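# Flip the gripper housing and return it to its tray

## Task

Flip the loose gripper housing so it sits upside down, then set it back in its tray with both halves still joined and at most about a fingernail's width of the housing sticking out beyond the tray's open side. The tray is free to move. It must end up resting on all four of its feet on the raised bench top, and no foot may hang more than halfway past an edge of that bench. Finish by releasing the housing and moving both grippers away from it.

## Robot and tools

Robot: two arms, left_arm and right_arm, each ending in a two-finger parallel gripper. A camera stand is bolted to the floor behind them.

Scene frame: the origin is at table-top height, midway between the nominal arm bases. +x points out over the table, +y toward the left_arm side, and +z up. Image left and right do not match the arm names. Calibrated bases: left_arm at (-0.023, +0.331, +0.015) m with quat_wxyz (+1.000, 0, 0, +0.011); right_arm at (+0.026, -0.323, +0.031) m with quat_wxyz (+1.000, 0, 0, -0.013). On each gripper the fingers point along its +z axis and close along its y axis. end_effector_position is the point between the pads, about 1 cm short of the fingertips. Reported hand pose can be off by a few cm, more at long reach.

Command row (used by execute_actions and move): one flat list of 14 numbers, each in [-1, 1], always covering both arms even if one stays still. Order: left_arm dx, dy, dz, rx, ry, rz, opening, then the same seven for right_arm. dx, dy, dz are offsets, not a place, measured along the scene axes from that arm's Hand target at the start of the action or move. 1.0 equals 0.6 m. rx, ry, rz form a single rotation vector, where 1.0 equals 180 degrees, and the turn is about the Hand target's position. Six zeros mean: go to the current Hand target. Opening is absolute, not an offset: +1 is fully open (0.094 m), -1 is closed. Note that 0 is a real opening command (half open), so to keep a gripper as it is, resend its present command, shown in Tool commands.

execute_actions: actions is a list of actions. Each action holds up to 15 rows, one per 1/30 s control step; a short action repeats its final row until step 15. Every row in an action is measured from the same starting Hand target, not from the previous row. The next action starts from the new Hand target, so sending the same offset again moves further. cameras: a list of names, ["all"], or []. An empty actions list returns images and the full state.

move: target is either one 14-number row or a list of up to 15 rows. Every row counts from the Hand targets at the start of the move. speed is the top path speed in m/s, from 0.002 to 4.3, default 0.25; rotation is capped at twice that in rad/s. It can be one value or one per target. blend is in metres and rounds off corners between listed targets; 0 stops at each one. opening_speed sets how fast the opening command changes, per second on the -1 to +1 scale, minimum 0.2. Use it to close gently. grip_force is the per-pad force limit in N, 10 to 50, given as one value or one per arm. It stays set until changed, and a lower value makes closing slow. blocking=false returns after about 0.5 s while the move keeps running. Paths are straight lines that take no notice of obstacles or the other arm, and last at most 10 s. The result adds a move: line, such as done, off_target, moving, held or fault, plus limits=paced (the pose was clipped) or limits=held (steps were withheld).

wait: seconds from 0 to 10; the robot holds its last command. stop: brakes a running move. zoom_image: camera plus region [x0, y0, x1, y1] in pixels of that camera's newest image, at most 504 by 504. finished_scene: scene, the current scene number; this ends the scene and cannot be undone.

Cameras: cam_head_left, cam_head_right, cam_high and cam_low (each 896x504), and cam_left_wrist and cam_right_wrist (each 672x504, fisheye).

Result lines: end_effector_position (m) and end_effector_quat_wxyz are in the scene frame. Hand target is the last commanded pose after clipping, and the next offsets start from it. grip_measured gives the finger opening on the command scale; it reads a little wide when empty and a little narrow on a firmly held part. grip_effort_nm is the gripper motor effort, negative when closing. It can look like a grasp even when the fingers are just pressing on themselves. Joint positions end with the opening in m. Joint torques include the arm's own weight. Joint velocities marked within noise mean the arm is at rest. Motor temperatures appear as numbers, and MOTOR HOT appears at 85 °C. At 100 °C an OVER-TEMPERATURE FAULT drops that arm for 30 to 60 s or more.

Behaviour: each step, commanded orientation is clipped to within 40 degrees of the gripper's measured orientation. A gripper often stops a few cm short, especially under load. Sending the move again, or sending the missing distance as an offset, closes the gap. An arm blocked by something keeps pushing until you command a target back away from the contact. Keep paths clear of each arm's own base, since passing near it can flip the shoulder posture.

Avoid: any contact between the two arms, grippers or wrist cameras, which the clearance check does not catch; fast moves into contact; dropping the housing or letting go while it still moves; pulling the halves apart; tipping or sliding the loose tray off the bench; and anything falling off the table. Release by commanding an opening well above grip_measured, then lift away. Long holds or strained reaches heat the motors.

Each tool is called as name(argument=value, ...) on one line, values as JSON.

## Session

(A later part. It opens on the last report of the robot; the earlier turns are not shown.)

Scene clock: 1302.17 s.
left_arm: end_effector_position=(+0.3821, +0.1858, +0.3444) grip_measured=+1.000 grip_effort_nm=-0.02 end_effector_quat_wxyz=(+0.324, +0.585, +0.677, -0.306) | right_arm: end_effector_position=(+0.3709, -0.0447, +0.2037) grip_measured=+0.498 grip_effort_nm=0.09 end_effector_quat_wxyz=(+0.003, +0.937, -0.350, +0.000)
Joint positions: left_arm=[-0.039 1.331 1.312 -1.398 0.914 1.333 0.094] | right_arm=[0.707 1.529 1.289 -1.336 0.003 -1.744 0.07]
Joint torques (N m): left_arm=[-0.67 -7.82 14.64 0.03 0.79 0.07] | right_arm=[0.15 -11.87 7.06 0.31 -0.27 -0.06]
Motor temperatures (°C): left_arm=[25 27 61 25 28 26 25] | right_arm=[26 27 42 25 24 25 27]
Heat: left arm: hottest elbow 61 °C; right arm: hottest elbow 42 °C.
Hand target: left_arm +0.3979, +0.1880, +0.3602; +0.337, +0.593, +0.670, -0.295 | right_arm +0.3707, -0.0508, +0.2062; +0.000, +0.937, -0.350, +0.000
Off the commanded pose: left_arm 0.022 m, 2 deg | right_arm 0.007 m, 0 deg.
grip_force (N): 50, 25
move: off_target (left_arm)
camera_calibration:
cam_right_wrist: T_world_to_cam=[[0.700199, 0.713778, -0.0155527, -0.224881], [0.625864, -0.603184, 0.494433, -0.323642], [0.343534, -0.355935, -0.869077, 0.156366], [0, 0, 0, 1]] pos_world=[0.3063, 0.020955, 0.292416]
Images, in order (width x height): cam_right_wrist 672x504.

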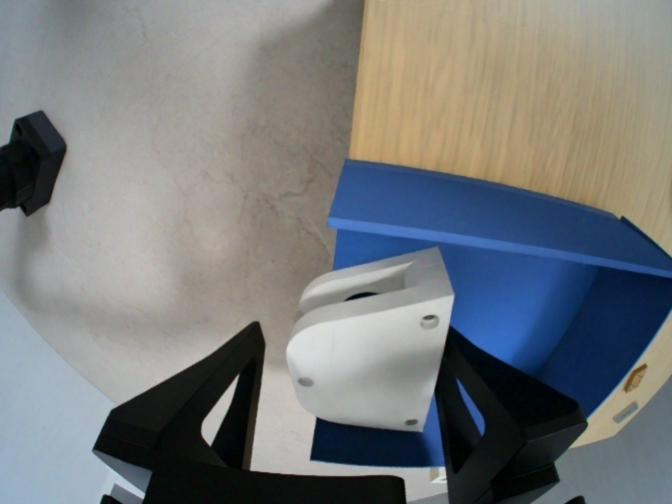

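move(target=[0,0,0,0,0,0,1, -0.0108,-0.0126,0.0020,0,0,0,0.5], speed=0.03, cameras=["cam_right_wrist","cam_left_wrist"])

zoom_image(camera="cam_right_wrist", region=[230, 190, 480, 460])

zoom_image(camera="cam_left_wrist", region=[270, 70, 470, 270])

Scene clock: 1308.27 s.
left_arm: end_effector_position=(+0.3821, +0.1858, +0.3444) grip_measured=+1.000 grip_effort_nm=-0.03 end_effector_quat_wxyz=(+0.324, +0.585, +0.677, -0.306) | right_arm: end_effector_position=(+0.3642, -0.0524, +0.2039) grip_measured=+0.498 grip_effort_nm=0.10 end_effector_quat_wxyz=(+0.004, +0.937, -0.350, -0.001)
Joint positions: left_arm=[-0.039 1.331 1.312 -1.398 0.914 1.333 0.094] | right_arm=[0.702 1.505 1.263 -1.336 0.003 -1.749 0.07]
Joint torques (N m): left_arm=[-0.44 -8 14.68 0.09 0.83 0.08] | right_arm=[0.03 -11.69 7.17 0.25 -0.26 -0.08]
Motor temperatures (°C): left_arm=[25 27 61 25 28 26 25] | right_arm=[26 27 41 25 24 25 27]
Heat: left arm: hottest elbow 61 °C; right arm: hottest elbow 41 °C.
Hand target: left_arm +0.3979, +0.1880, +0.3602; +0.337, +0.593, +0.670, -0.295 | right_arm +0.3643, -0.0584, +0.2075; +0.000, +0.937, -0.350, +0.000
Off the commanded pose: left_arm 0.022 m, 2 deg | right_arm 0.007 m, 0 deg.
grip_force (N): 50, 25
move: off_target (left_arm)
camera_calibration:
cam_left_wrist: T_world_to_cam=[[-0.994961, -0.0764618, -0.0648565, 0.423138], [-0.0447185, 0.917375, -0.395504, 0.0227983], [0.0897387, -0.390611, -0.916172, 0.472529], [0, 0, 0, 1]] pos_world=[0.379621, 0.196014, 0.469378]
cam_right_wrist: T_world_to_cam=[[0.699899, 0.71401, -0.0181968, -0.213976], [0.627132, -0.602146, 0.494091, -0.324486], [0.341829, -0.357226, -0.86922, 0.156667], [0, 0, 0, 1]] pos_world=[0.299704, 0.0133586, 0.29261]
Images, in order (width x height): cam_left_wrist 672x504, cam_right_wrist 672x504.

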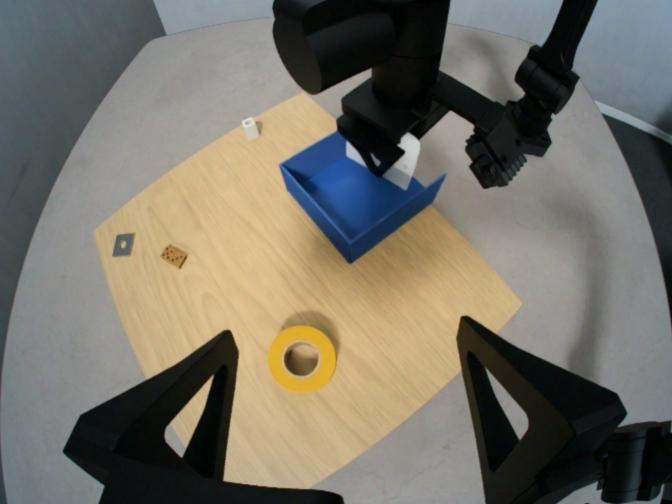

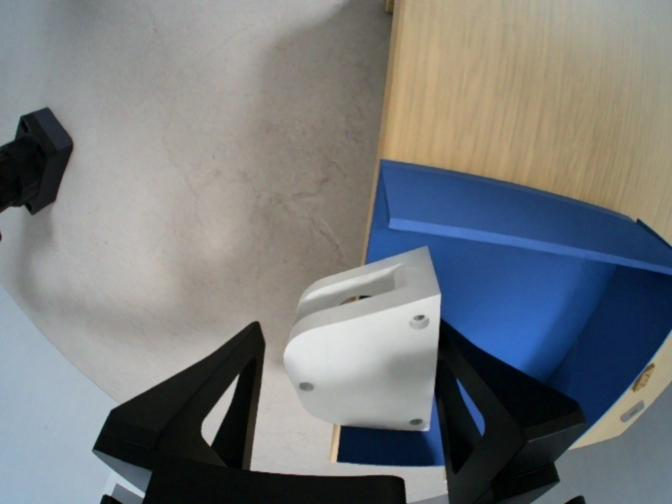

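Scaled by 1.867 from the camera's 672x504 image, which has a finer 960x720 frame.

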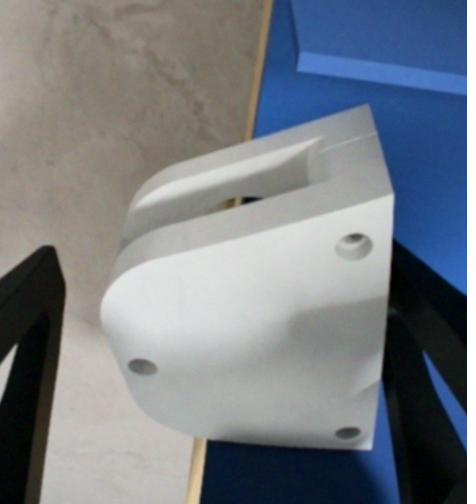

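Scaled by 2.520 from the camera's 672x504 image, which has a finer 960x720 frame.

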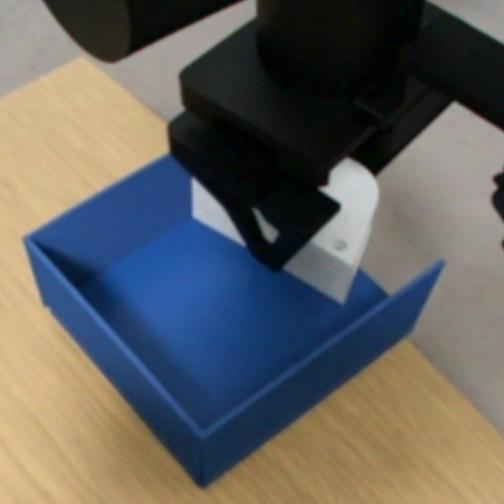

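move(target=[0,0,0,0,0,0,1, 0.0065,0.0177,0,0,0,0,1.0], speed=0.03, opening_speed=0.4, cameras=["cam_right_wrist"])

Scene clock: 1345.10 s.
left_arm: end_effector_position=(+0.3821, +0.1858, +0.3444) grip_measured=+1.000 grip_effort_nm=-0.03 end_effector_quat_wxyz=(+0.324, +0.585, +0.677, -0.306) | right_arm: end_effector_position=(+0.3642, -0.0524, +0.2039) grip_measured=+0.997 grip_effort_nm=0.10 end_effector_quat_wxyz=(+0.004, +0.937, -0.350, -0.001)
Joint positions: left_arm=[-0.039 1.331 1.312 -1.398 0.914 1.333 0.094] | right_arm=[0.702 1.505 1.263 -1.336 0.003 -1.749 0.094]
Joint torques (N m): left_arm=[-0.67 -7.94 14.68 0.09 0.82 0.08] | right_arm=[0.85 -9.88 9.21 0.16 -0.27 0.03]
Motor temperatures (°C): left_arm=[25 27 61 25 28 26 25] | right_arm=[26 27 39 25 24 25 26]
Heat: left arm: hottest elbow 61 °C; right arm: hottest elbow 39 °C.
Hand target: left_arm +0.3979, +0.1880, +0.3602; +0.337, +0.593, +0.670, -0.295 | right_arm +0.3682, -0.0478, +0.2075; +0.000, +0.937, -0.350, +0.000
Off the commanded pose: left_arm 0.022 m, 2 deg | right_arm 0.007 m, 0 deg.
grip_force (N): 50, 25
move: off_target (left_arm)
camera_calibration:
cam_right_wrist: T_world_to_cam=[[0.699602, 0.714301, -0.0181883, -0.213893], [0.627361, -0.60187, 0.494136, -0.324571], [0.342015, -0.357109, -0.869194, 0.156603], [0, 0, 0, 1]] pos_world=[0.299703, 0.0133593, 0.29261]
Images, in order (width x height): cam_right_wrist 672x504.

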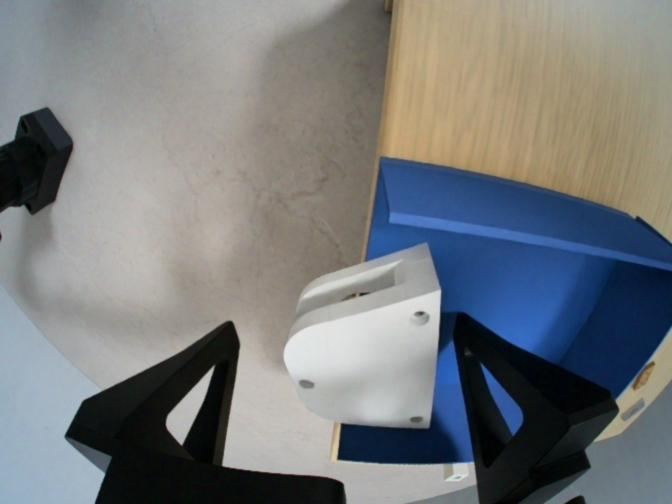

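move(target=[[0,0,0,0,0,0,1, 0.013,0.0147,0.0017,0,0,0,1.0],[0,0,0,0,0,0,1, 0.013,0.0147,0.0875,0,0,0,1.0]], speed=0.05, cameras=["cam_right_wrist","cam_left_wrist"])

zoom_image(camera="cam_left_wrist", region=[270, 70, 470, 270])

zoom_image(camera="cam_right_wrist", region=[270, 170, 470, 440])

Scene clock: 1354.83 s.
left_arm: end_effector_position=(+0.3821, +0.1858, +0.3444) grip_measured=+1.000 grip_effort_nm=-0.03 end_effector_quat_wxyz=(+0.324, +0.585, +0.677, -0.306) | right_arm: end_effector_position=(+0.3662, -0.0508, +0.2399) grip_measured=+0.998 grip_effort_nm=0.10 end_effector_quat_wxyz=(+0.020, +0.937, -0.350, -0.010)
Joint positions: left_arm=[-0.039 1.331 1.312 -1.398 0.914 1.333 0.094] | right_arm=[0.702 1.517 1.371 -1.47 0.003 -1.749 0.094]
Joint torques (N m): left_arm=[-1.08 -7.65 14.75 0.1 0.8 0.09] | right_arm=[1.38 -10.81 12.05 -0.17 -0.29 0.06]
Motor temperatures (°C): left_arm=[25 27 61 25 28 26 25] | right_arm=[26 27 39 25 24 25 26]
Heat: left arm: hottest elbow 61 °C; right arm: hottest elbow 39 °C.
Hand target: left_arm +0.3979, +0.1880, +0.3602; +0.337, +0.593, +0.670, -0.295 | right_arm +0.3760, -0.0390, +0.2599; +0.000, +0.937, -0.350, +0.000
Off the commanded pose: left_arm 0.022 m, 2 deg | right_arm 0.025 m, 3 deg.
grip_force (N): 50, 25
move: off_target (left_arm, right_arm)
camera_calibration:
cam_left_wrist: T_world_to_cam=[[-0.994961, -0.0764618, -0.0648565, 0.423138], [-0.0447185, 0.917375, -0.395504, 0.0227983], [0.0897387, -0.390611, -0.916172, 0.472529], [0, 0, 0, 1]] pos_world=[0.379621, 0.196014, 0.469378]
cam_right_wrist: T_world_to_cam=[[0.698615, 0.713421, -0.0544872, -0.206761], [0.641372, -0.590665, 0.489649, -0.34616], [0.317142, -0.377023, -0.870215, 0.196159], [0, 0, 0, 1]] pos_world=[0.304254, 0.0169997, 0.328932]
Images, in order (width x height): cam_left_wrist 672x504, cam_right_wrist 672x504.

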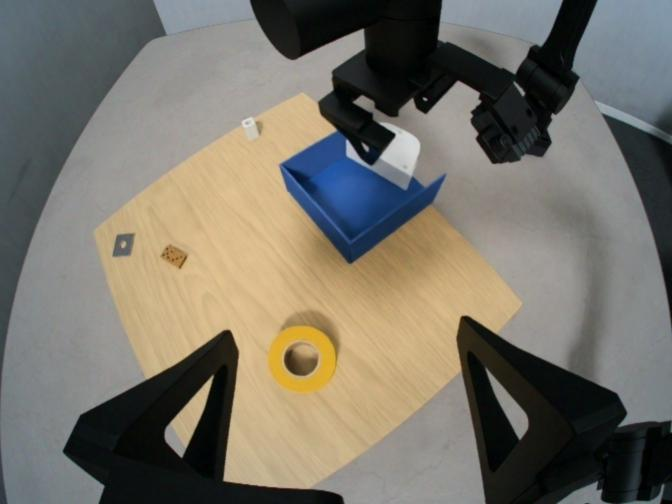

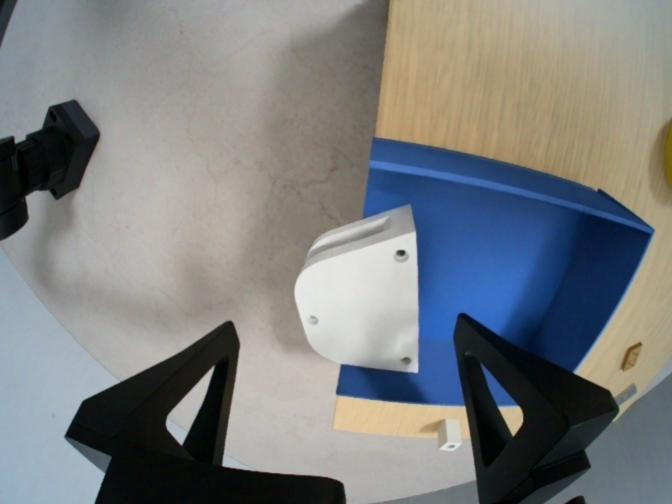

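Scaled by 2.520 from the camera's 672x504 image, which has a finer 960x720 frame.

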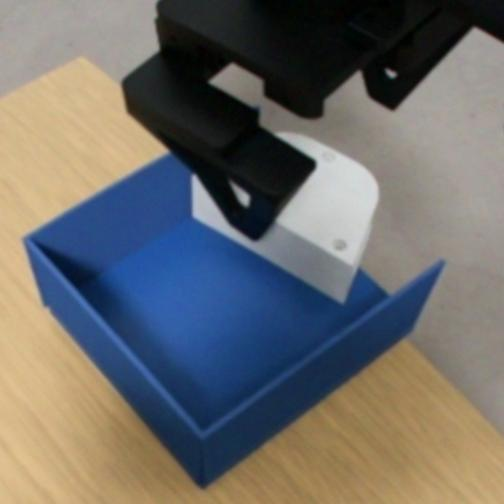

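Scaled by 1.867 from the camera's 672x504 image, which has a finer 960x720 frame.

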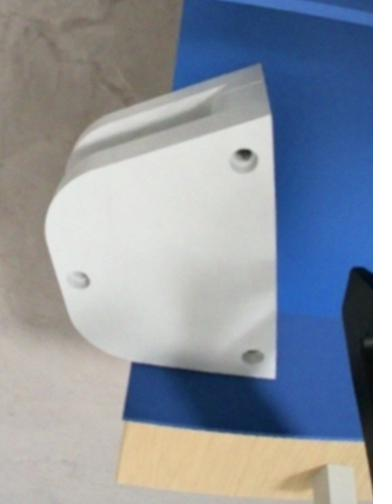

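move(target=[[0,0,0,0,0,0,1, 0,0,0.1667,0,0,0,1.0],[0,0,0,0,0,0,1, -0.0683,-0.1017,0.1668,0.3912,-0.3115,0.0213,1.0]], speed=0.18, blend=0.02, cameras=["cam_right_wrist","cam_left_wrist"])

Scene clock: 1433.33 s.
left_arm: end_effector_position=(+0.3821, +0.1858, +0.3444) grip_measured=+1.000 grip_effort_nm=-0.03 end_effector_quat_wxyz=(+0.324, +0.585, +0.677, -0.306) | right_arm: end_effector_position=(+0.3335, -0.0969, +0.3572) grip_measured=+0.998 grip_effort_nm=0.09 end_effector_quat_wxyz=(+0.667, -0.679, +0.217, -0.216)
Joint positions: left_arm=[-0.039 1.331 1.312 -1.398 0.914 1.333 0.094] | right_arm=[0.419 0.714 0.452 0.244 -0.555 -1.584 0.094]
Joint torques (N m): left_arm=[-0.56 -7.77 14.72 0.05 0.8 0.06] | right_arm=[-0.09 -1.38 8.8 2.44 -0.21 0.33]
Motor temperatures (°C): left_arm=[25 27 62 25 28 26 25] | right_arm=[26 28 47 25 24 25 26]
Heat: left arm: hottest elbow 62 °C; right arm: hottest elbow 47 °C.
Hand target: left_arm +0.3979, +0.1880, +0.3602; +0.337, +0.593, +0.670, -0.295 | right_arm +0.3351, -0.1000, +0.3599; +0.672, -0.672, +0.219, -0.219
Off the commanded pose: left_arm 0.022 m, 2 deg | right_arm 0.005 m, 1 deg.
grip_force (N): 50, 25
move: off_target (left_arm)
camera_calibration:
cam_left_wrist: T_world_to_cam=[[-0.994961, -0.0764618, -0.0648565, 0.423138], [-0.0447185, 0.917375, -0.395504, 0.0227983], [0.0897387, -0.390611, -0.916172, 0.472529], [0, 0, 0, 1]] pos_world=[0.379621, 0.196014, 0.469378]
cam_right_wrist: T_world_to_cam=[[0.0604006, -0.0118326, 0.998104, -0.378084], [0.418837, -0.907344, -0.0361026, -0.178539], [0.906051, 0.420223, -0.0498481, -0.120958], [0, 0, 0, 1]] pos_world=[0.207209, -0.115641, 0.364892]
Images, in order (width x height): cam_left_wrist 672x504, cam_right_wrist 672x504.

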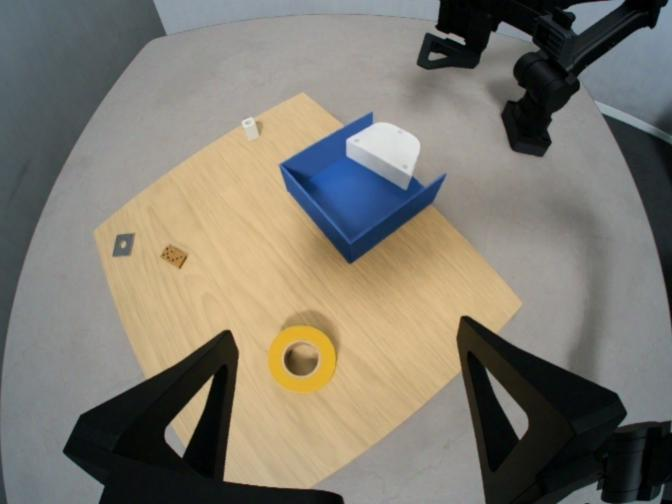

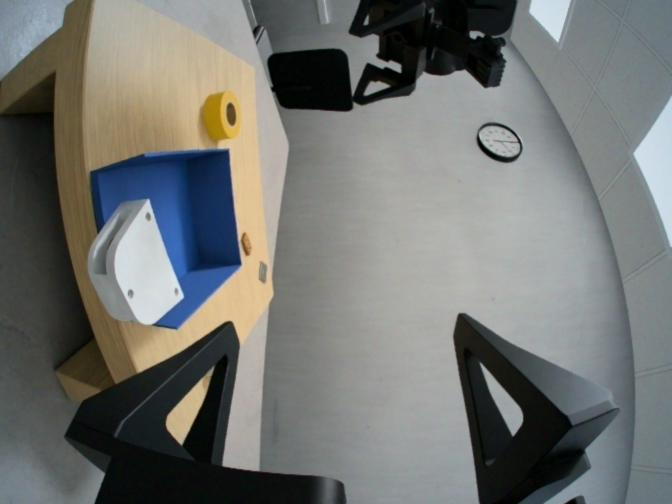

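zoom_image(camera="cam_left_wrist", region=[270, 90, 470, 270])

zoom_image(camera="cam_right_wrist", region=[60, 120, 260, 360])

Scaled by 2.520 from the camera's 672x504 image, which has a finer 960x720 frame.

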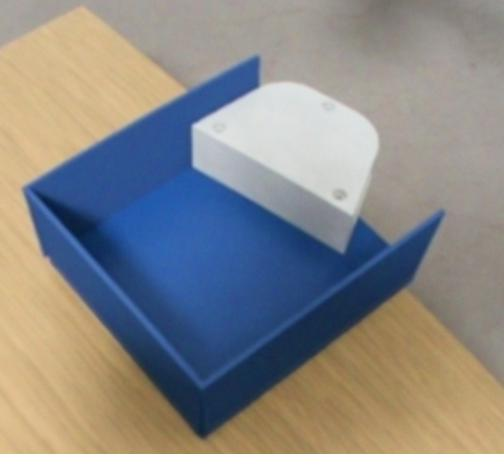

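Scaled by 2.100 from the camera's 672x504 image, which has a finer 960x720 frame.

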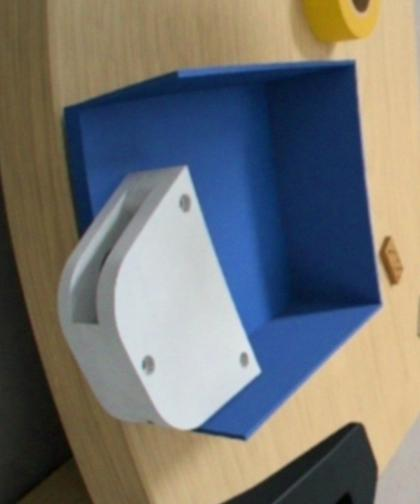

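move(target=[0,0,0,0,0,0,1, 0.004,0.0007,-0.2507,0,0,0,0.28], speed=0.1, cameras=["cam_right_wrist","cam_left_wrist"])

zoom_image(camera="cam_right_wrist", region=[150, 100, 450, 400])

zoom_image(camera="cam_left_wrist", region=[270, 70, 470, 250])

Scene clock: 1455.47 s.
left_arm: end_effector_position=(+0.3821, +0.1858, +0.3444) grip_measured=+1.000 grip_effort_nm=-0.03 end_effector_quat_wxyz=(+0.324, +0.585, +0.677, -0.306) | right_arm: end_effector_position=(+0.3360, -0.0961, +0.2111) grip_measured=+0.282 grip_effort_nm=-0.11 end_effector_quat_wxyz=(+0.671, -0.676, +0.214, -0.219)
Joint positions: left_arm=[-0.039 1.331 1.312 -1.398 0.914 1.333 0.094] | right_arm=[0.417 1.22 0.188 1.027 -0.557 -1.583 0.06]
Joint torques (N m): left_arm=[-0.85 -7.65 14.74 -0.02 0.83 0.07] | right_arm=[-0.15 -2.37 5.12 2.44 -0.23 0.26]
Motor temperatures (°C): left_arm=[25 27 62 25 28 26 25] | right_arm=[26 27 45 26 24 25 26]
Heat: left arm: hottest elbow 62 °C; right arm: hottest elbow 45 °C.
Hand target: left_arm +0.3979, +0.1880, +0.3602; +0.337, +0.593, +0.670, -0.295 | right_arm +0.3375, -0.0995, +0.2096; +0.672, -0.672, +0.219, -0.219
Off the commanded pose: left_arm 0.022 m, 2 deg | right_arm 0.004 m, 1 deg.
grip_force (N): 50, 25
move: off_target (left_arm)
camera_calibration:
cam_left_wrist: T_world_to_cam=[[-0.994961, -0.0764618, -0.0648565, 0.423138], [-0.0447185, 0.917375, -0.395504, 0.0227983], [0.0897387, -0.390611, -0.916172, 0.472529], [0, 0, 0, 1]] pos_world=[0.379621, 0.196014, 0.469378]
cam_right_wrist: T_world_to_cam=[[0.0487471, -0.0173482, 0.99866, -0.229093], [0.4196, -0.906985, -0.0362374, -0.184333], [0.906399, 0.420805, -0.0369335, -0.133574], [0, 0, 0, 1]] pos_world=[0.209585, -0.114953, 0.217173]
Images, in order (width x height): cam_left_wrist 672x504, cam_right_wrist 672x504.

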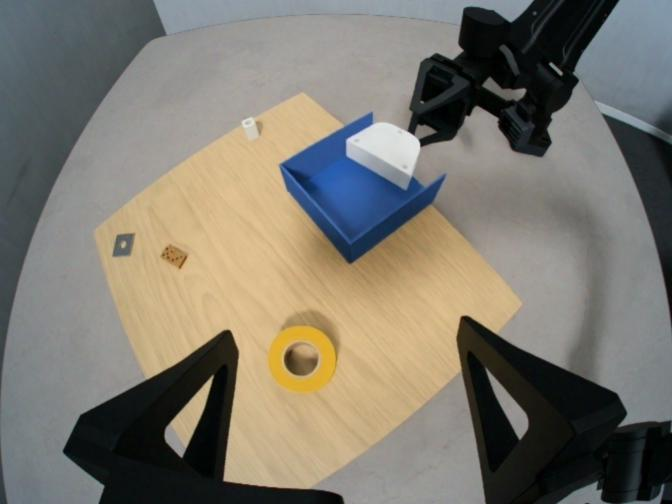

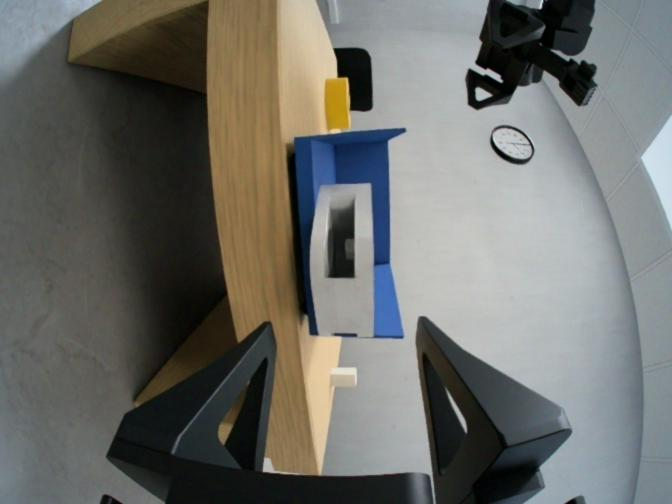

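Scaled by 1.680 from the camera's 672x504 image, which has a finer 960x720 frame.

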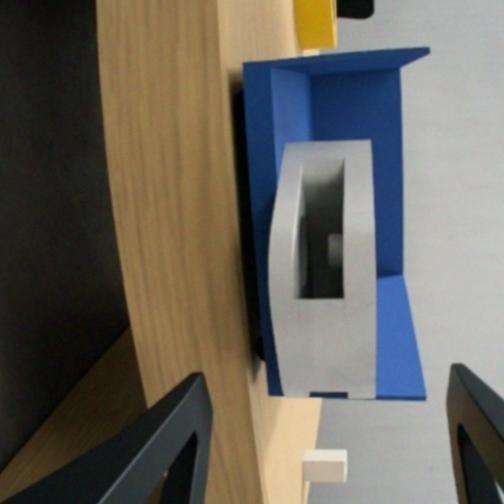

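Scaled by 2.520 from the camera's 672x504 image, which has a finer 960x720 frame.

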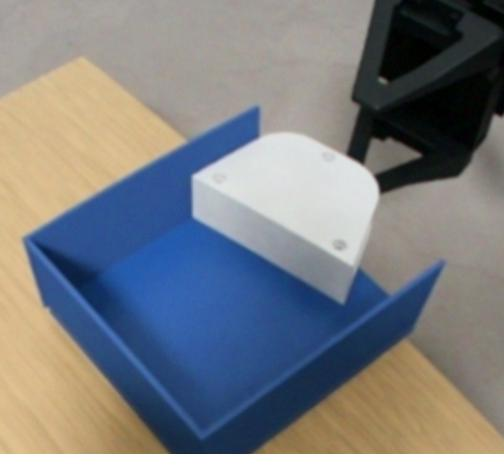

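move(target=[0,0,0,0,0,0,1, 0.0327,0.03,-0.001,0,0,0,0.28], speed=0.04, cameras=["cam_right_wrist","cam_left_wrist"])

zoom_image(camera="cam_right_wrist", region=[200, 120, 480, 400])

zoom_image(camera="cam_left_wrist", region=[270, 70, 470, 250])

Scene clock: 1480.60 s.
left_arm: end_effector_position=(+0.3821, +0.1858, +0.3444) grip_measured=+1.000 grip_effort_nm=-0.03 end_effector_quat_wxyz=(+0.324, +0.585, +0.677, -0.306) | right_arm: end_effector_position=(+0.3466, -0.0905, +0.1949) grip_measured=+0.282 grip_effort_nm=-0.11 end_effector_quat_wxyz=(+0.660, -0.683, +0.229, -0.214)
Joint positions: left_arm=[-0.039 1.331 1.312 -1.398 0.914 1.333 0.094] | right_arm=[0.431 1.303 0.209 1.051 -0.528 -1.583 0.06]
Joint torques (N m): left_arm=[-0.67 -7.82 14.76 0.14 0.81 0.08] | right_arm=[1.96 -2.84 7.65 2.39 0.04 0.26]
Motor temperatures (°C): left_arm=[25 27 62 25 28 26 25] | right_arm=[26 27 42 26 24 25 26]
Heat: left arm: hottest elbow 62 °C; right arm: hottest elbow 42 °C.
Hand target: left_arm +0.3979, +0.1880, +0.3602; +0.337, +0.593, +0.670, -0.295 | right_arm +0.3571, -0.0816, +0.2090; +0.672, -0.672, +0.219, -0.219
Off the commanded pose: left_arm 0.022 m, 2 deg | right_arm 0.020 m, 2 deg.
grip_force (N): 50, 25
move: off_target (left_arm, right_arm)
camera_calibration:
cam_left_wrist: T_world_to_cam=[[-0.994961, -0.0764618, -0.0648565, 0.423138], [-0.0447185, 0.917375, -0.395504, 0.0227983], [0.0897387, -0.390611, -0.916172, 0.472529], [0, 0, 0, 1]] pos_world=[0.379621, 0.196014, 0.469378]
cam_right_wrist: T_world_to_cam=[[0.084696, -0.00297593, 0.996402, -0.224059], [0.404666, -0.91371, -0.0371263, -0.17953], [0.910534, 0.406355, -0.0761834, -0.141247], [0, 0, 0, 1]] pos_world=[0.220237, -0.107308, 0.205827]
Images, in order (width x height): cam_left_wrist 672x504, cam_right_wrist 672x504.

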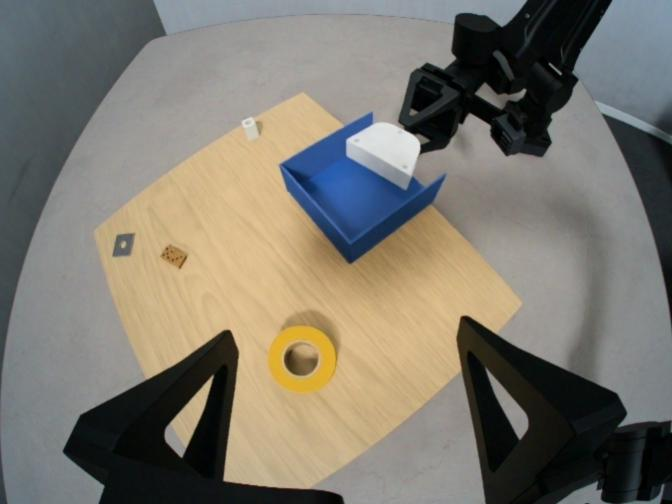

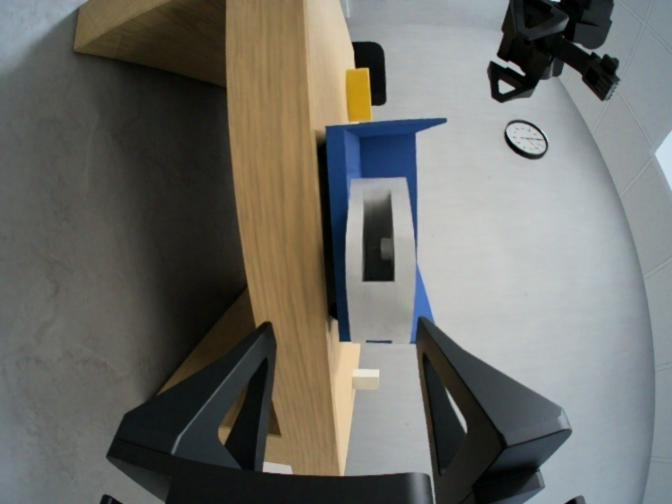

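Scaled by 1.800 from the camera's 672x504 image, which has a finer 960x720 frame.

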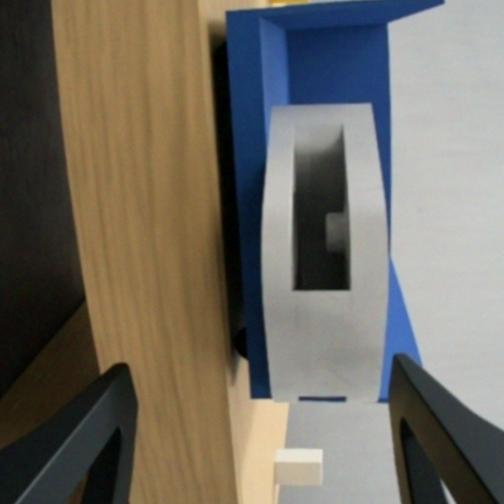

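Scaled by 2.520 from the camera's 672x504 image, which has a finer 960x720 frame.

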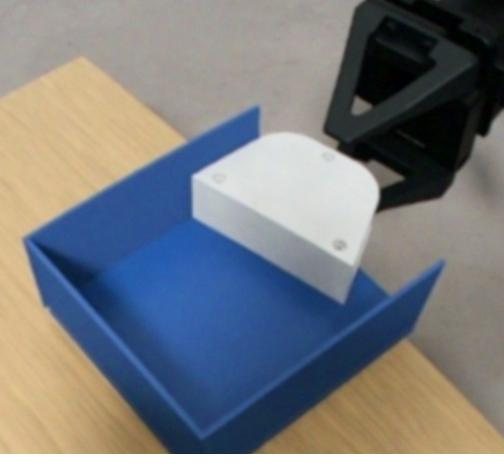

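move(target=[0,0,0,0,0,0,1, -0.01,-0.01,0.015,0,0,0,0.28], speed=0.04, cameras=[])

Scene clock: 1485.60 s.
left_arm: end_effector_position=(+0.3821, +0.1858, +0.3444) grip_measured=+1.000 grip_effort_nm=-0.02 end_effector_quat_wxyz=(+0.324, +0.585, +0.677, -0.306) | right_arm: end_effector_position=(+0.3440, -0.0909, +0.2044) grip_measured=+0.282 grip_effort_nm=-0.11 end_effector_quat_wxyz=(+0.664, -0.680, +0.224, -0.216)
Joint positions: left_arm=[-0.039 1.331 1.312 -1.398 0.914 1.333 0.094] | right_arm=[0.431 1.257 0.209 1.017 -0.532 -1.582 0.06]
Joint torques (N m): left_arm=[-0.73 -8.06 14.8 0.03 0.83 0.1] | right_arm=[1.14 -4.66 7.12 1.42 -0.25 0.27]
Motor temperatures (°C): left_arm=[25 27 63 25 28 26 25] | right_arm=[26 27 42 26 24 25 26]
Heat: left arm: hottest elbow 63 °C; right arm: hottest elbow 42 °C.
Hand target: left_arm +0.3979, +0.1880, +0.3602; +0.337, +0.593, +0.670, -0.295 | right_arm +0.3511, -0.0876, +0.2179; +0.672, -0.673, +0.219, -0.219
Off the commanded pose: left_arm 0.022 m, 2 deg | right_arm 0.016 m, 1 deg.
grip_force (N): 50, 25
move: off_target (left_arm, right_arm)
No camera images: "cameras" was empty.

move(target=[0,0,0,0,0,0,1, 0.022,0.029,0.0018,0,0,0,0.28], speed=0.04, cameras=["cam_right_wrist"])

zoom_image(camera="cam_right_wrist", region=[200, 120, 480, 400])

Scene clock: 1493.27 s.
left_arm: end_effector_position=(+0.3821, +0.1858, +0.3444) grip_measured=+1.000 grip_effort_nm=-0.03 end_effector_quat_wxyz=(+0.324, +0.585, +0.677, -0.306) | right_arm: end_effector_position=(+0.3535, -0.0798, +0.2079) grip_measured=+0.282 grip_effort_nm=-0.11 end_effector_quat_wxyz=(+0.664, -0.679, +0.224, -0.219)
Joint positions: left_arm=[-0.039 1.331 1.312 -1.398 0.914 1.333 0.094] | right_arm=[0.46 1.286 0.243 1.017 -0.499 -1.582 0.06]
Joint torques (N m): left_arm=[-0.73 -7.94 14.65 -0.01 0.84 0.09] | right_arm=[1.9 -3.37 8.28 1.66 0.09 0.27]
Motor temperatures (°C): left_arm=[25 27 63 25 28 26 25] | right_arm=[26 26 41 26 24 25 26]
Heat: left arm: hottest elbow 63 °C; right arm: hottest elbow 41 °C.
Hand target: left_arm +0.3979, +0.1880, +0.3602; +0.337, +0.593, +0.670, -0.295 | right_arm +0.3643, -0.0702, +0.2190; +0.672, -0.673, +0.219, -0.219
Off the commanded pose: left_arm 0.022 m, 2 deg | right_arm 0.018 m, 1 deg.
grip_force (N): 50, 25
move: off_target (left_arm, right_arm)
camera_calibration:
cam_right_wrist: T_world_to_cam=[[0.0675506, -0.00997446, 0.997666, -0.232295], [0.405326, -0.91344, -0.0365765, -0.17235], [0.911673, 0.406851, -0.0576605, -0.155155], [0, 0, 0, 1]] pos_world=[0.227001, -0.0966234, 0.216502]
Images, in order (width x height): cam_right_wrist 672x504.

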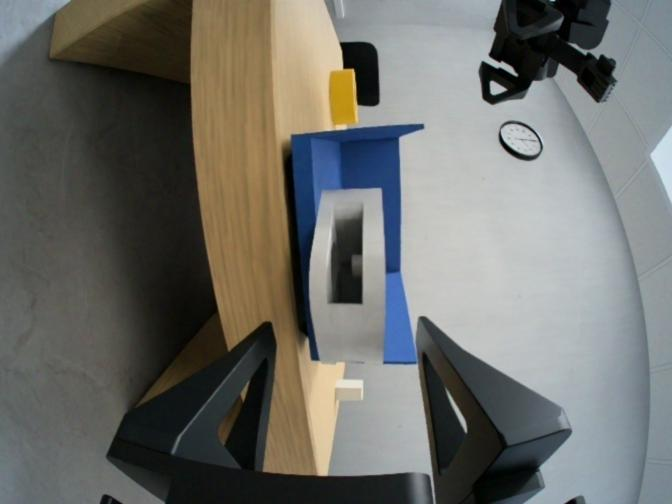

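Scaled by 1.800 from the camera's 672x504 image, which has a finer 960x720 frame.

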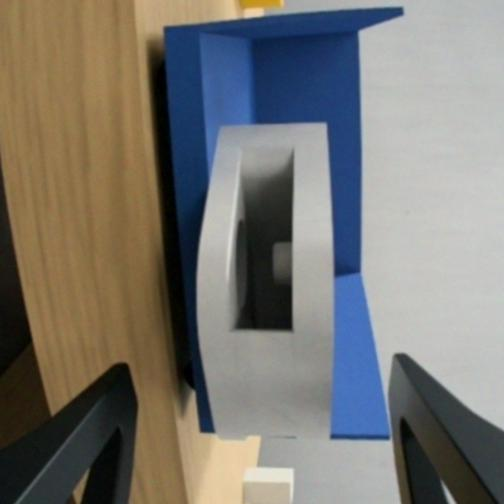

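move(target=[0,0,0,0,0,0,1, 0.0183,0.025,0.0025,0,0,0,0.28], speed=0.03, cameras=["cam_right_wrist","cam_left_wrist"])

zoom_image(camera="cam_right_wrist", region=[200, 120, 480, 400])

zoom_image(camera="cam_left_wrist", region=[270, 70, 470, 250])

Scene clock: 1501.20 s.
left_arm: end_effector_position=(+0.3821, +0.1858, +0.3444) grip_measured=+1.000 grip_effort_nm=-0.03 end_effector_quat_wxyz=(+0.324, +0.585, +0.677, -0.306) | right_arm: end_effector_position=(+0.3642, -0.0661, +0.2096) grip_measured=+0.282 grip_effort_nm=-0.11 end_effector_quat_wxyz=(+0.664, -0.679, +0.224, -0.220)
Joint positions: left_arm=[-0.039 1.331 1.312 -1.398 0.914 1.333 0.094] | right_arm=[0.491 1.325 0.284 1.017 -0.467 -1.582 0.06]
Joint torques (N m): left_arm=[-0.91 -7.82 14.68 -0.05 0.81 0.08] | right_arm=[2.02 -3.66 8.51 1.57 0.07 0.26]
Motor temperatures (°C): left_arm=[25 27 63 25 28 26 25] | right_arm=[26 26 41 26 24 25 26]
Heat: left arm: hottest elbow 63 °C; right arm: hottest elbow 41 °C.
Hand target: left_arm +0.3979, +0.1880, +0.3602; +0.337, +0.593, +0.670, -0.295 | right_arm +0.3754, -0.0552, +0.2205; +0.672, -0.672, +0.219, -0.219
Off the commanded pose: left_arm 0.022 m, 2 deg | right_arm 0.019 m, 1 deg.
grip_force (N): 50, 25
move: off_target (left_arm, right_arm)
camera_calibration:
cam_left_wrist: T_world_to_cam=[[-0.994961, -0.0764618, -0.0648565, 0.423138], [-0.0447185, 0.917375, -0.395504, 0.0227983], [0.0897387, -0.390611, -0.916172, 0.472529], [0, 0, 0, 1]] pos_world=[0.379621, 0.196014, 0.469378]
cam_right_wrist: T_world_to_cam=[[0.0662539, -0.00984009, 0.997754, -0.234175], [0.404686, -0.913751, -0.035884, -0.164045], [0.912053, 0.406154, -0.0565574, -0.170818], [0, 0, 0, 1]] pos_world=[0.237697, -0.0828224, 0.218101]
Images, in order (width x height): cam_left_wrist 672x504, cam_right_wrist 672x504.

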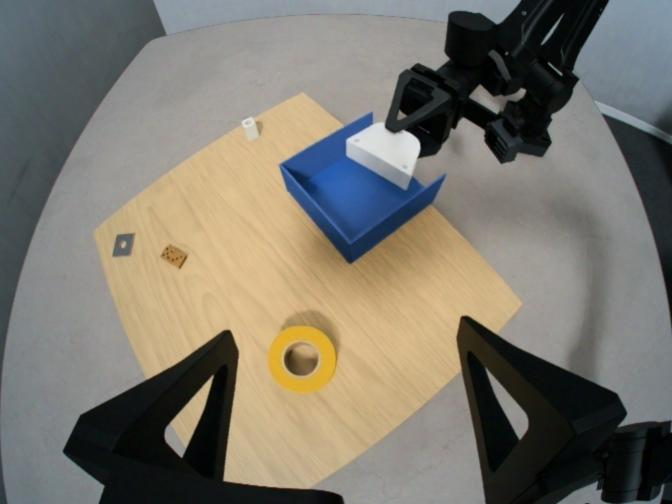

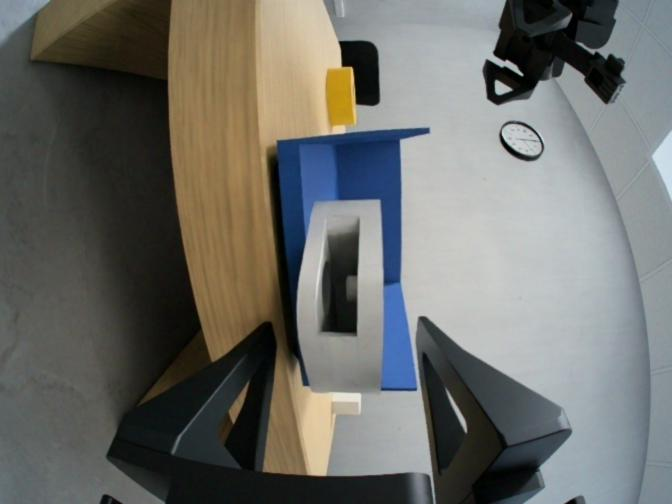

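Scaled by 1.800 from the camera's 672x504 image, which has a finer 960x720 frame.

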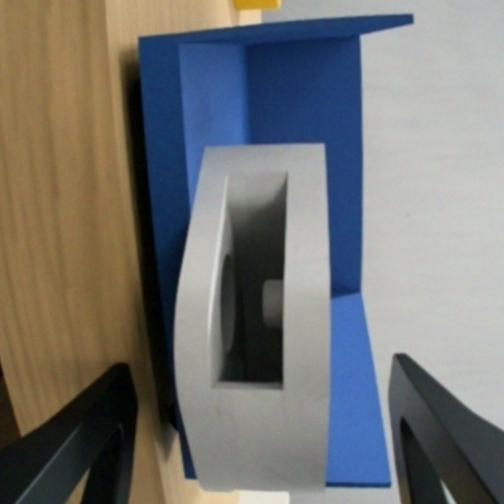

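Scaled by 2.520 from the camera's 672x504 image, which has a finer 960x720 frame.

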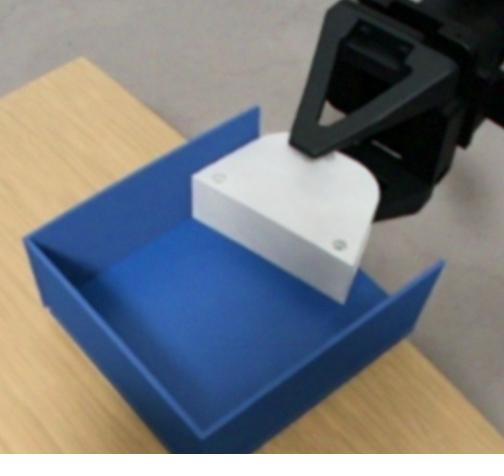

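move(target=[0,0,0,0,0,0,1, -0.0118,-0.0162,0.0,0,0,0,0.28], speed=0.03, cameras=["cam_right_wrist"])

zoom_image(camera="cam_right_wrist", region=[200, 120, 480, 400])

Scene clock: 1511.83 s.
left_arm: end_effector_position=(+0.3821, +0.1858, +0.3444) grip_measured=+1.000 grip_effort_nm=-0.03 end_effector_quat_wxyz=(+0.324, +0.585, +0.677, -0.306) | right_arm: end_effector_position=(+0.3626, -0.0649, +0.2096) grip_measured=+0.282 grip_effort_nm=-0.11 end_effector_quat_wxyz=(+0.666, -0.680, +0.220, -0.216)
Joint positions: left_arm=[-0.039 1.331 1.312 -1.398 0.914 1.333 0.094] | right_arm=[0.491 1.325 0.284 1.017 -0.479 -1.582 0.06]
Joint torques (N m): left_arm=[-0.85 -8.06 14.64 0.03 0.83 0.09] | right_arm=[0.38 -6.01 6.52 1.46 -0.17 0.28]
Motor temperatures (°C): left_arm=[25 27 63 25 28 26 25] | right_arm=[26 26 41 25 24 25 26]
Heat: left arm: hottest elbow 63 °C; right arm: hottest elbow 41 °C.
Hand target: left_arm +0.3979, +0.1880, +0.3602; +0.337, +0.593, +0.670, -0.295 | right_arm +0.3682, -0.0649, +0.2206; +0.672, -0.673, +0.219, -0.219
Off the commanded pose: left_arm 0.022 m, 2 deg | right_arm 0.012 m, 1 deg.
grip_force (N): 50, 25
move: off_target (left_arm, right_arm)
camera_calibration:
cam_right_wrist: T_world_to_cam=[[0.0664488, -0.00923515, 0.997747, -0.234074], [0.415508, -0.908874, -0.0360849, -0.165836], [0.907159, 0.416969, -0.0565563, -0.167287], [0, 0, 0, 1]] pos_world=[0.236216, -0.0831322, 0.218101]
Images, in order (width x height): cam_right_wrist 672x504.

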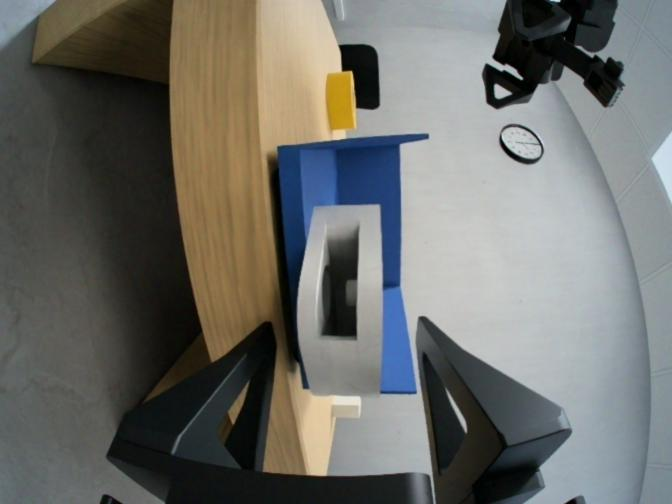

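Scaled by 1.800 from the camera's 672x504 image, which has a finer 960x720 frame.

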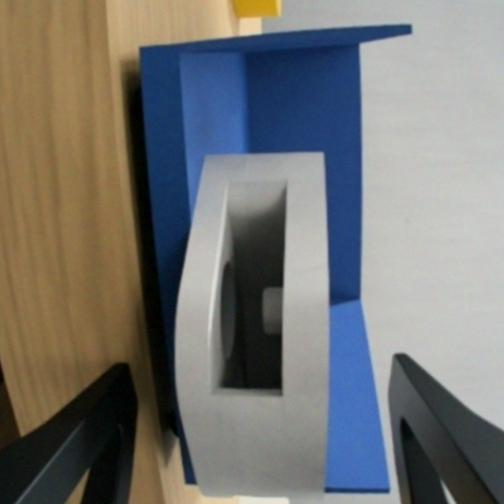

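move(target=[0,0,0,0,0,0,1, -0.0085,-0.0130,-0.002,0,0,0,0.28], speed=0.03, cameras=[])

Scene clock: 1518.23 s.
left_arm: end_effector_position=(+0.3821, +0.1858, +0.3444) grip_measured=+1.000 grip_effort_nm=-0.03 end_effector_quat_wxyz=(+0.324, +0.585, +0.677, -0.306) | right_arm: end_effector_position=(+0.3630, -0.0682, +0.2161) grip_measured=+0.282 grip_effort_nm=-0.11 end_effector_quat_wxyz=(+0.670, -0.676, +0.215, -0.218)
Joint positions: left_arm=[-0.039 1.331 1.312 -1.398 0.914 1.333 0.094] | right_arm=[0.477 1.309 0.284 1.017 -0.497 -1.582 0.06]
Joint torques (N m): left_arm=[-0.73 -8 14.65 0.02 0.82 0.1] | right_arm=[-0.26 -5.77 5.04 1.62 -0.21 0.27]
Motor temperatures (°C): left_arm=[25 27 63 25 28 26 25] | right_arm=[26 26 41 25 24 25 26]
Heat: left arm: hottest elbow 63 °C; right arm: hottest elbow 41 °C.
Hand target: left_arm +0.3979, +0.1880, +0.3602; +0.337, +0.593, +0.670, -0.295 | right_arm +0.3631, -0.0727, +0.2194; +0.672, -0.672, +0.219, -0.219
Off the commanded pose: left_arm 0.022 m, 2 deg | right_arm 0.006 m, 1 deg.
grip_force (N): 50, 25
move: off_target (left_arm)
No camera images: "cameras" was empty.

move(target=[0,0,0,0,0,0,1, 0.0,0.0,-0.015,0,0,0,0.28], speed=0.03, cameras=[])

Scene clock: 1523.40 s.
left_arm: end_effector_position=(+0.3821, +0.1858, +0.3444) grip_measured=+1.000 grip_effort_nm=-0.02 end_effector_quat_wxyz=(+0.324, +0.585, +0.677, -0.306) | right_arm: end_effector_position=(+0.3615, -0.0690, +0.2125) grip_measured=+0.282 grip_effort_nm=-0.11 end_effector_quat_wxyz=(+0.671, -0.675, +0.214, -0.219)
Joint positions: left_arm=[-0.039 1.331 1.312 -1.398 0.914 1.333 0.094] | right_arm=[0.476 1.326 0.276 1.046 -0.497 -1.582 0.06]
Joint torques (N m): left_arm=[-0.67 -8.35 14.69 -0.03 0.83 0.09] | right_arm=[0.03 -3.72 4.93 2.4 -0.22 0.26]
Motor temperatures (°C): left_arm=[25 27 63 25 28 26 25] | right_arm=[26 26 41 25 24 25 26]
Heat: left arm: hottest elbow 63 °C; right arm: hottest elbow 41 °C.
Hand target: left_arm +0.3979, +0.1880, +0.3602; +0.337, +0.593, +0.670, -0.295 | right_arm +0.3632, -0.0727, +0.2104; +0.672, -0.672, +0.219, -0.219
Off the commanded pose: left_arm 0.022 m, 2 deg | right_arm 0.005 m, 1 deg.
grip_force (N): 50, 25
move: off_target (left_arm)
No camera images: "cameras" was empty.

move(target=[0,0,0,0,0,0,1, 0.0,0.0,-0.006,0,0,0,0.28], speed=0.03, cameras=["cam_right_wrist","cam_left_wrist"])

zoom_image(camera="cam_right_wrist", region=[220, 160, 460, 400])

zoom_image(camera="cam_left_wrist", region=[270, 70, 470, 250])

Scene clock: 1528.63 s.
left_arm: end_effector_position=(+0.3821, +0.1858, +0.3444) grip_measured=+1.000 grip_effort_nm=-0.02 end_effector_quat_wxyz=(+0.324, +0.585, +0.677, -0.306) | right_arm: end_effector_position=(+0.3615, -0.0690, +0.2089) grip_measured=+0.282 grip_effort_nm=-0.11 end_effector_quat_wxyz=(+0.671, -0.675, +0.214, -0.219)
Joint positions: left_arm=[-0.039 1.331 1.312 -1.398 0.914 1.333 0.094] | right_arm=[0.476 1.345 0.273 1.067 -0.497 -1.582 0.06]
Joint torques (N m): left_arm=[-0.97 -7.77 14.74 -0.01 0.8 0.08] | right_arm=[-0.15 -4.13 4.78 2.52 -0.2 0.25]
Motor temperatures (°C): left_arm=[25 27 63 25 28 26 25] | right_arm=[26 26 40 26 24 25 26]
Heat: left arm: hottest elbow 63 °C; right arm: hottest elbow 40 °C.
Hand target: left_arm +0.3979, +0.1880, +0.3602; +0.337, +0.593, +0.670, -0.295 | right_arm +0.3632, -0.0727, +0.2067; +0.672, -0.673, +0.219, -0.219
Off the commanded pose: left_arm 0.022 m, 2 deg | right_arm 0.005 m, 1 deg.
grip_force (N): 50, 25
move: off_target (left_arm)
camera_calibration:
cam_left_wrist: T_world_to_cam=[[-0.994961, -0.0764618, -0.0648565, 0.423138], [-0.0447185, 0.917375, -0.395504, 0.0227983], [0.0897387, -0.390611, -0.916172, 0.472529], [0, 0, 0, 1]] pos_world=[0.379621, 0.196014, 0.469378]
cam_right_wrist: T_world_to_cam=[[0.04886, -0.0180864, 0.998642, -0.227858], [0.419275, -0.907107, -0.0369423, -0.170264], [0.906543, 0.420511, -0.0367381, -0.168403], [0, 0, 0, 1]] pos_world=[0.235185, -0.0877538, 0.215072]
Images, in order (width x height): cam_left_wrist 672x504, cam_right_wrist 672x504.

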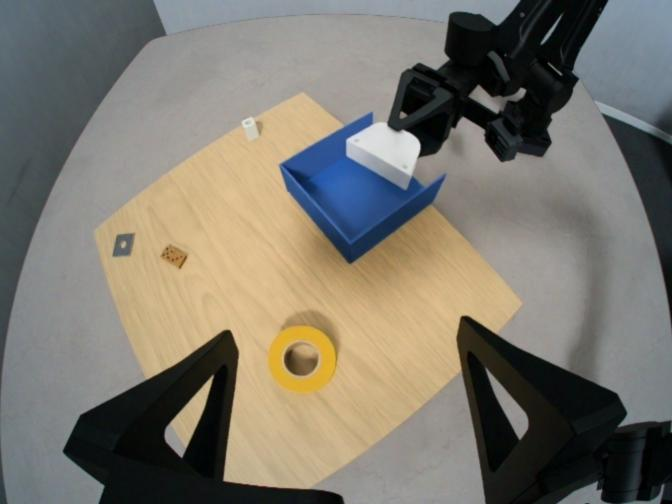

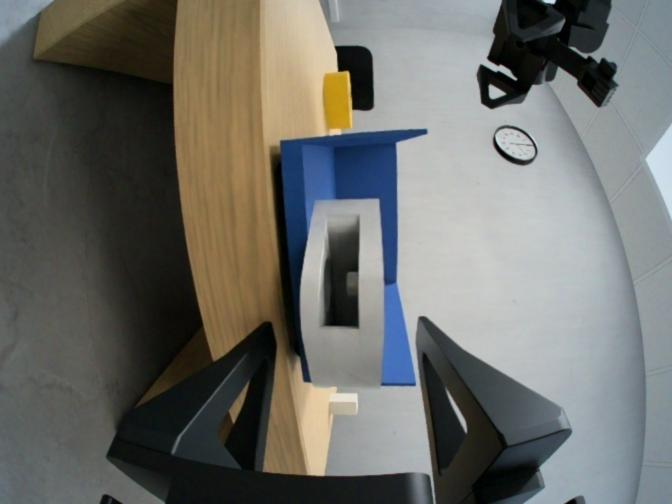

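Scaled by 2.100 from the camera's 672x504 image, which has a finer 960x720 frame.

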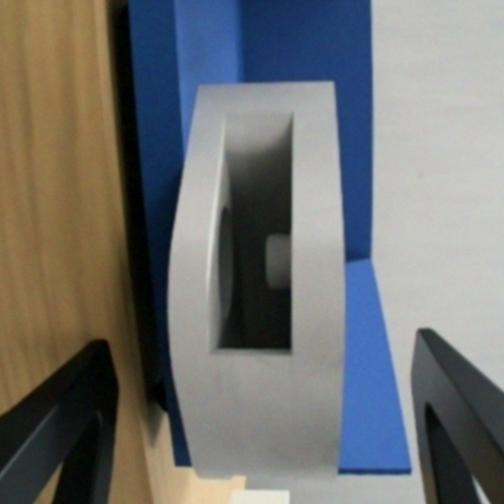

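Scaled by 2.520 from the camera's 672x504 image, which has a finer 960x720 frame.

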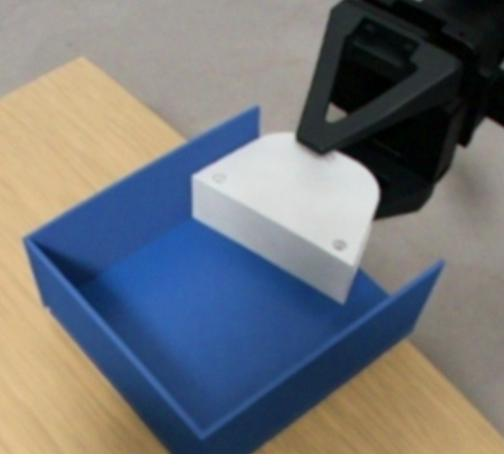

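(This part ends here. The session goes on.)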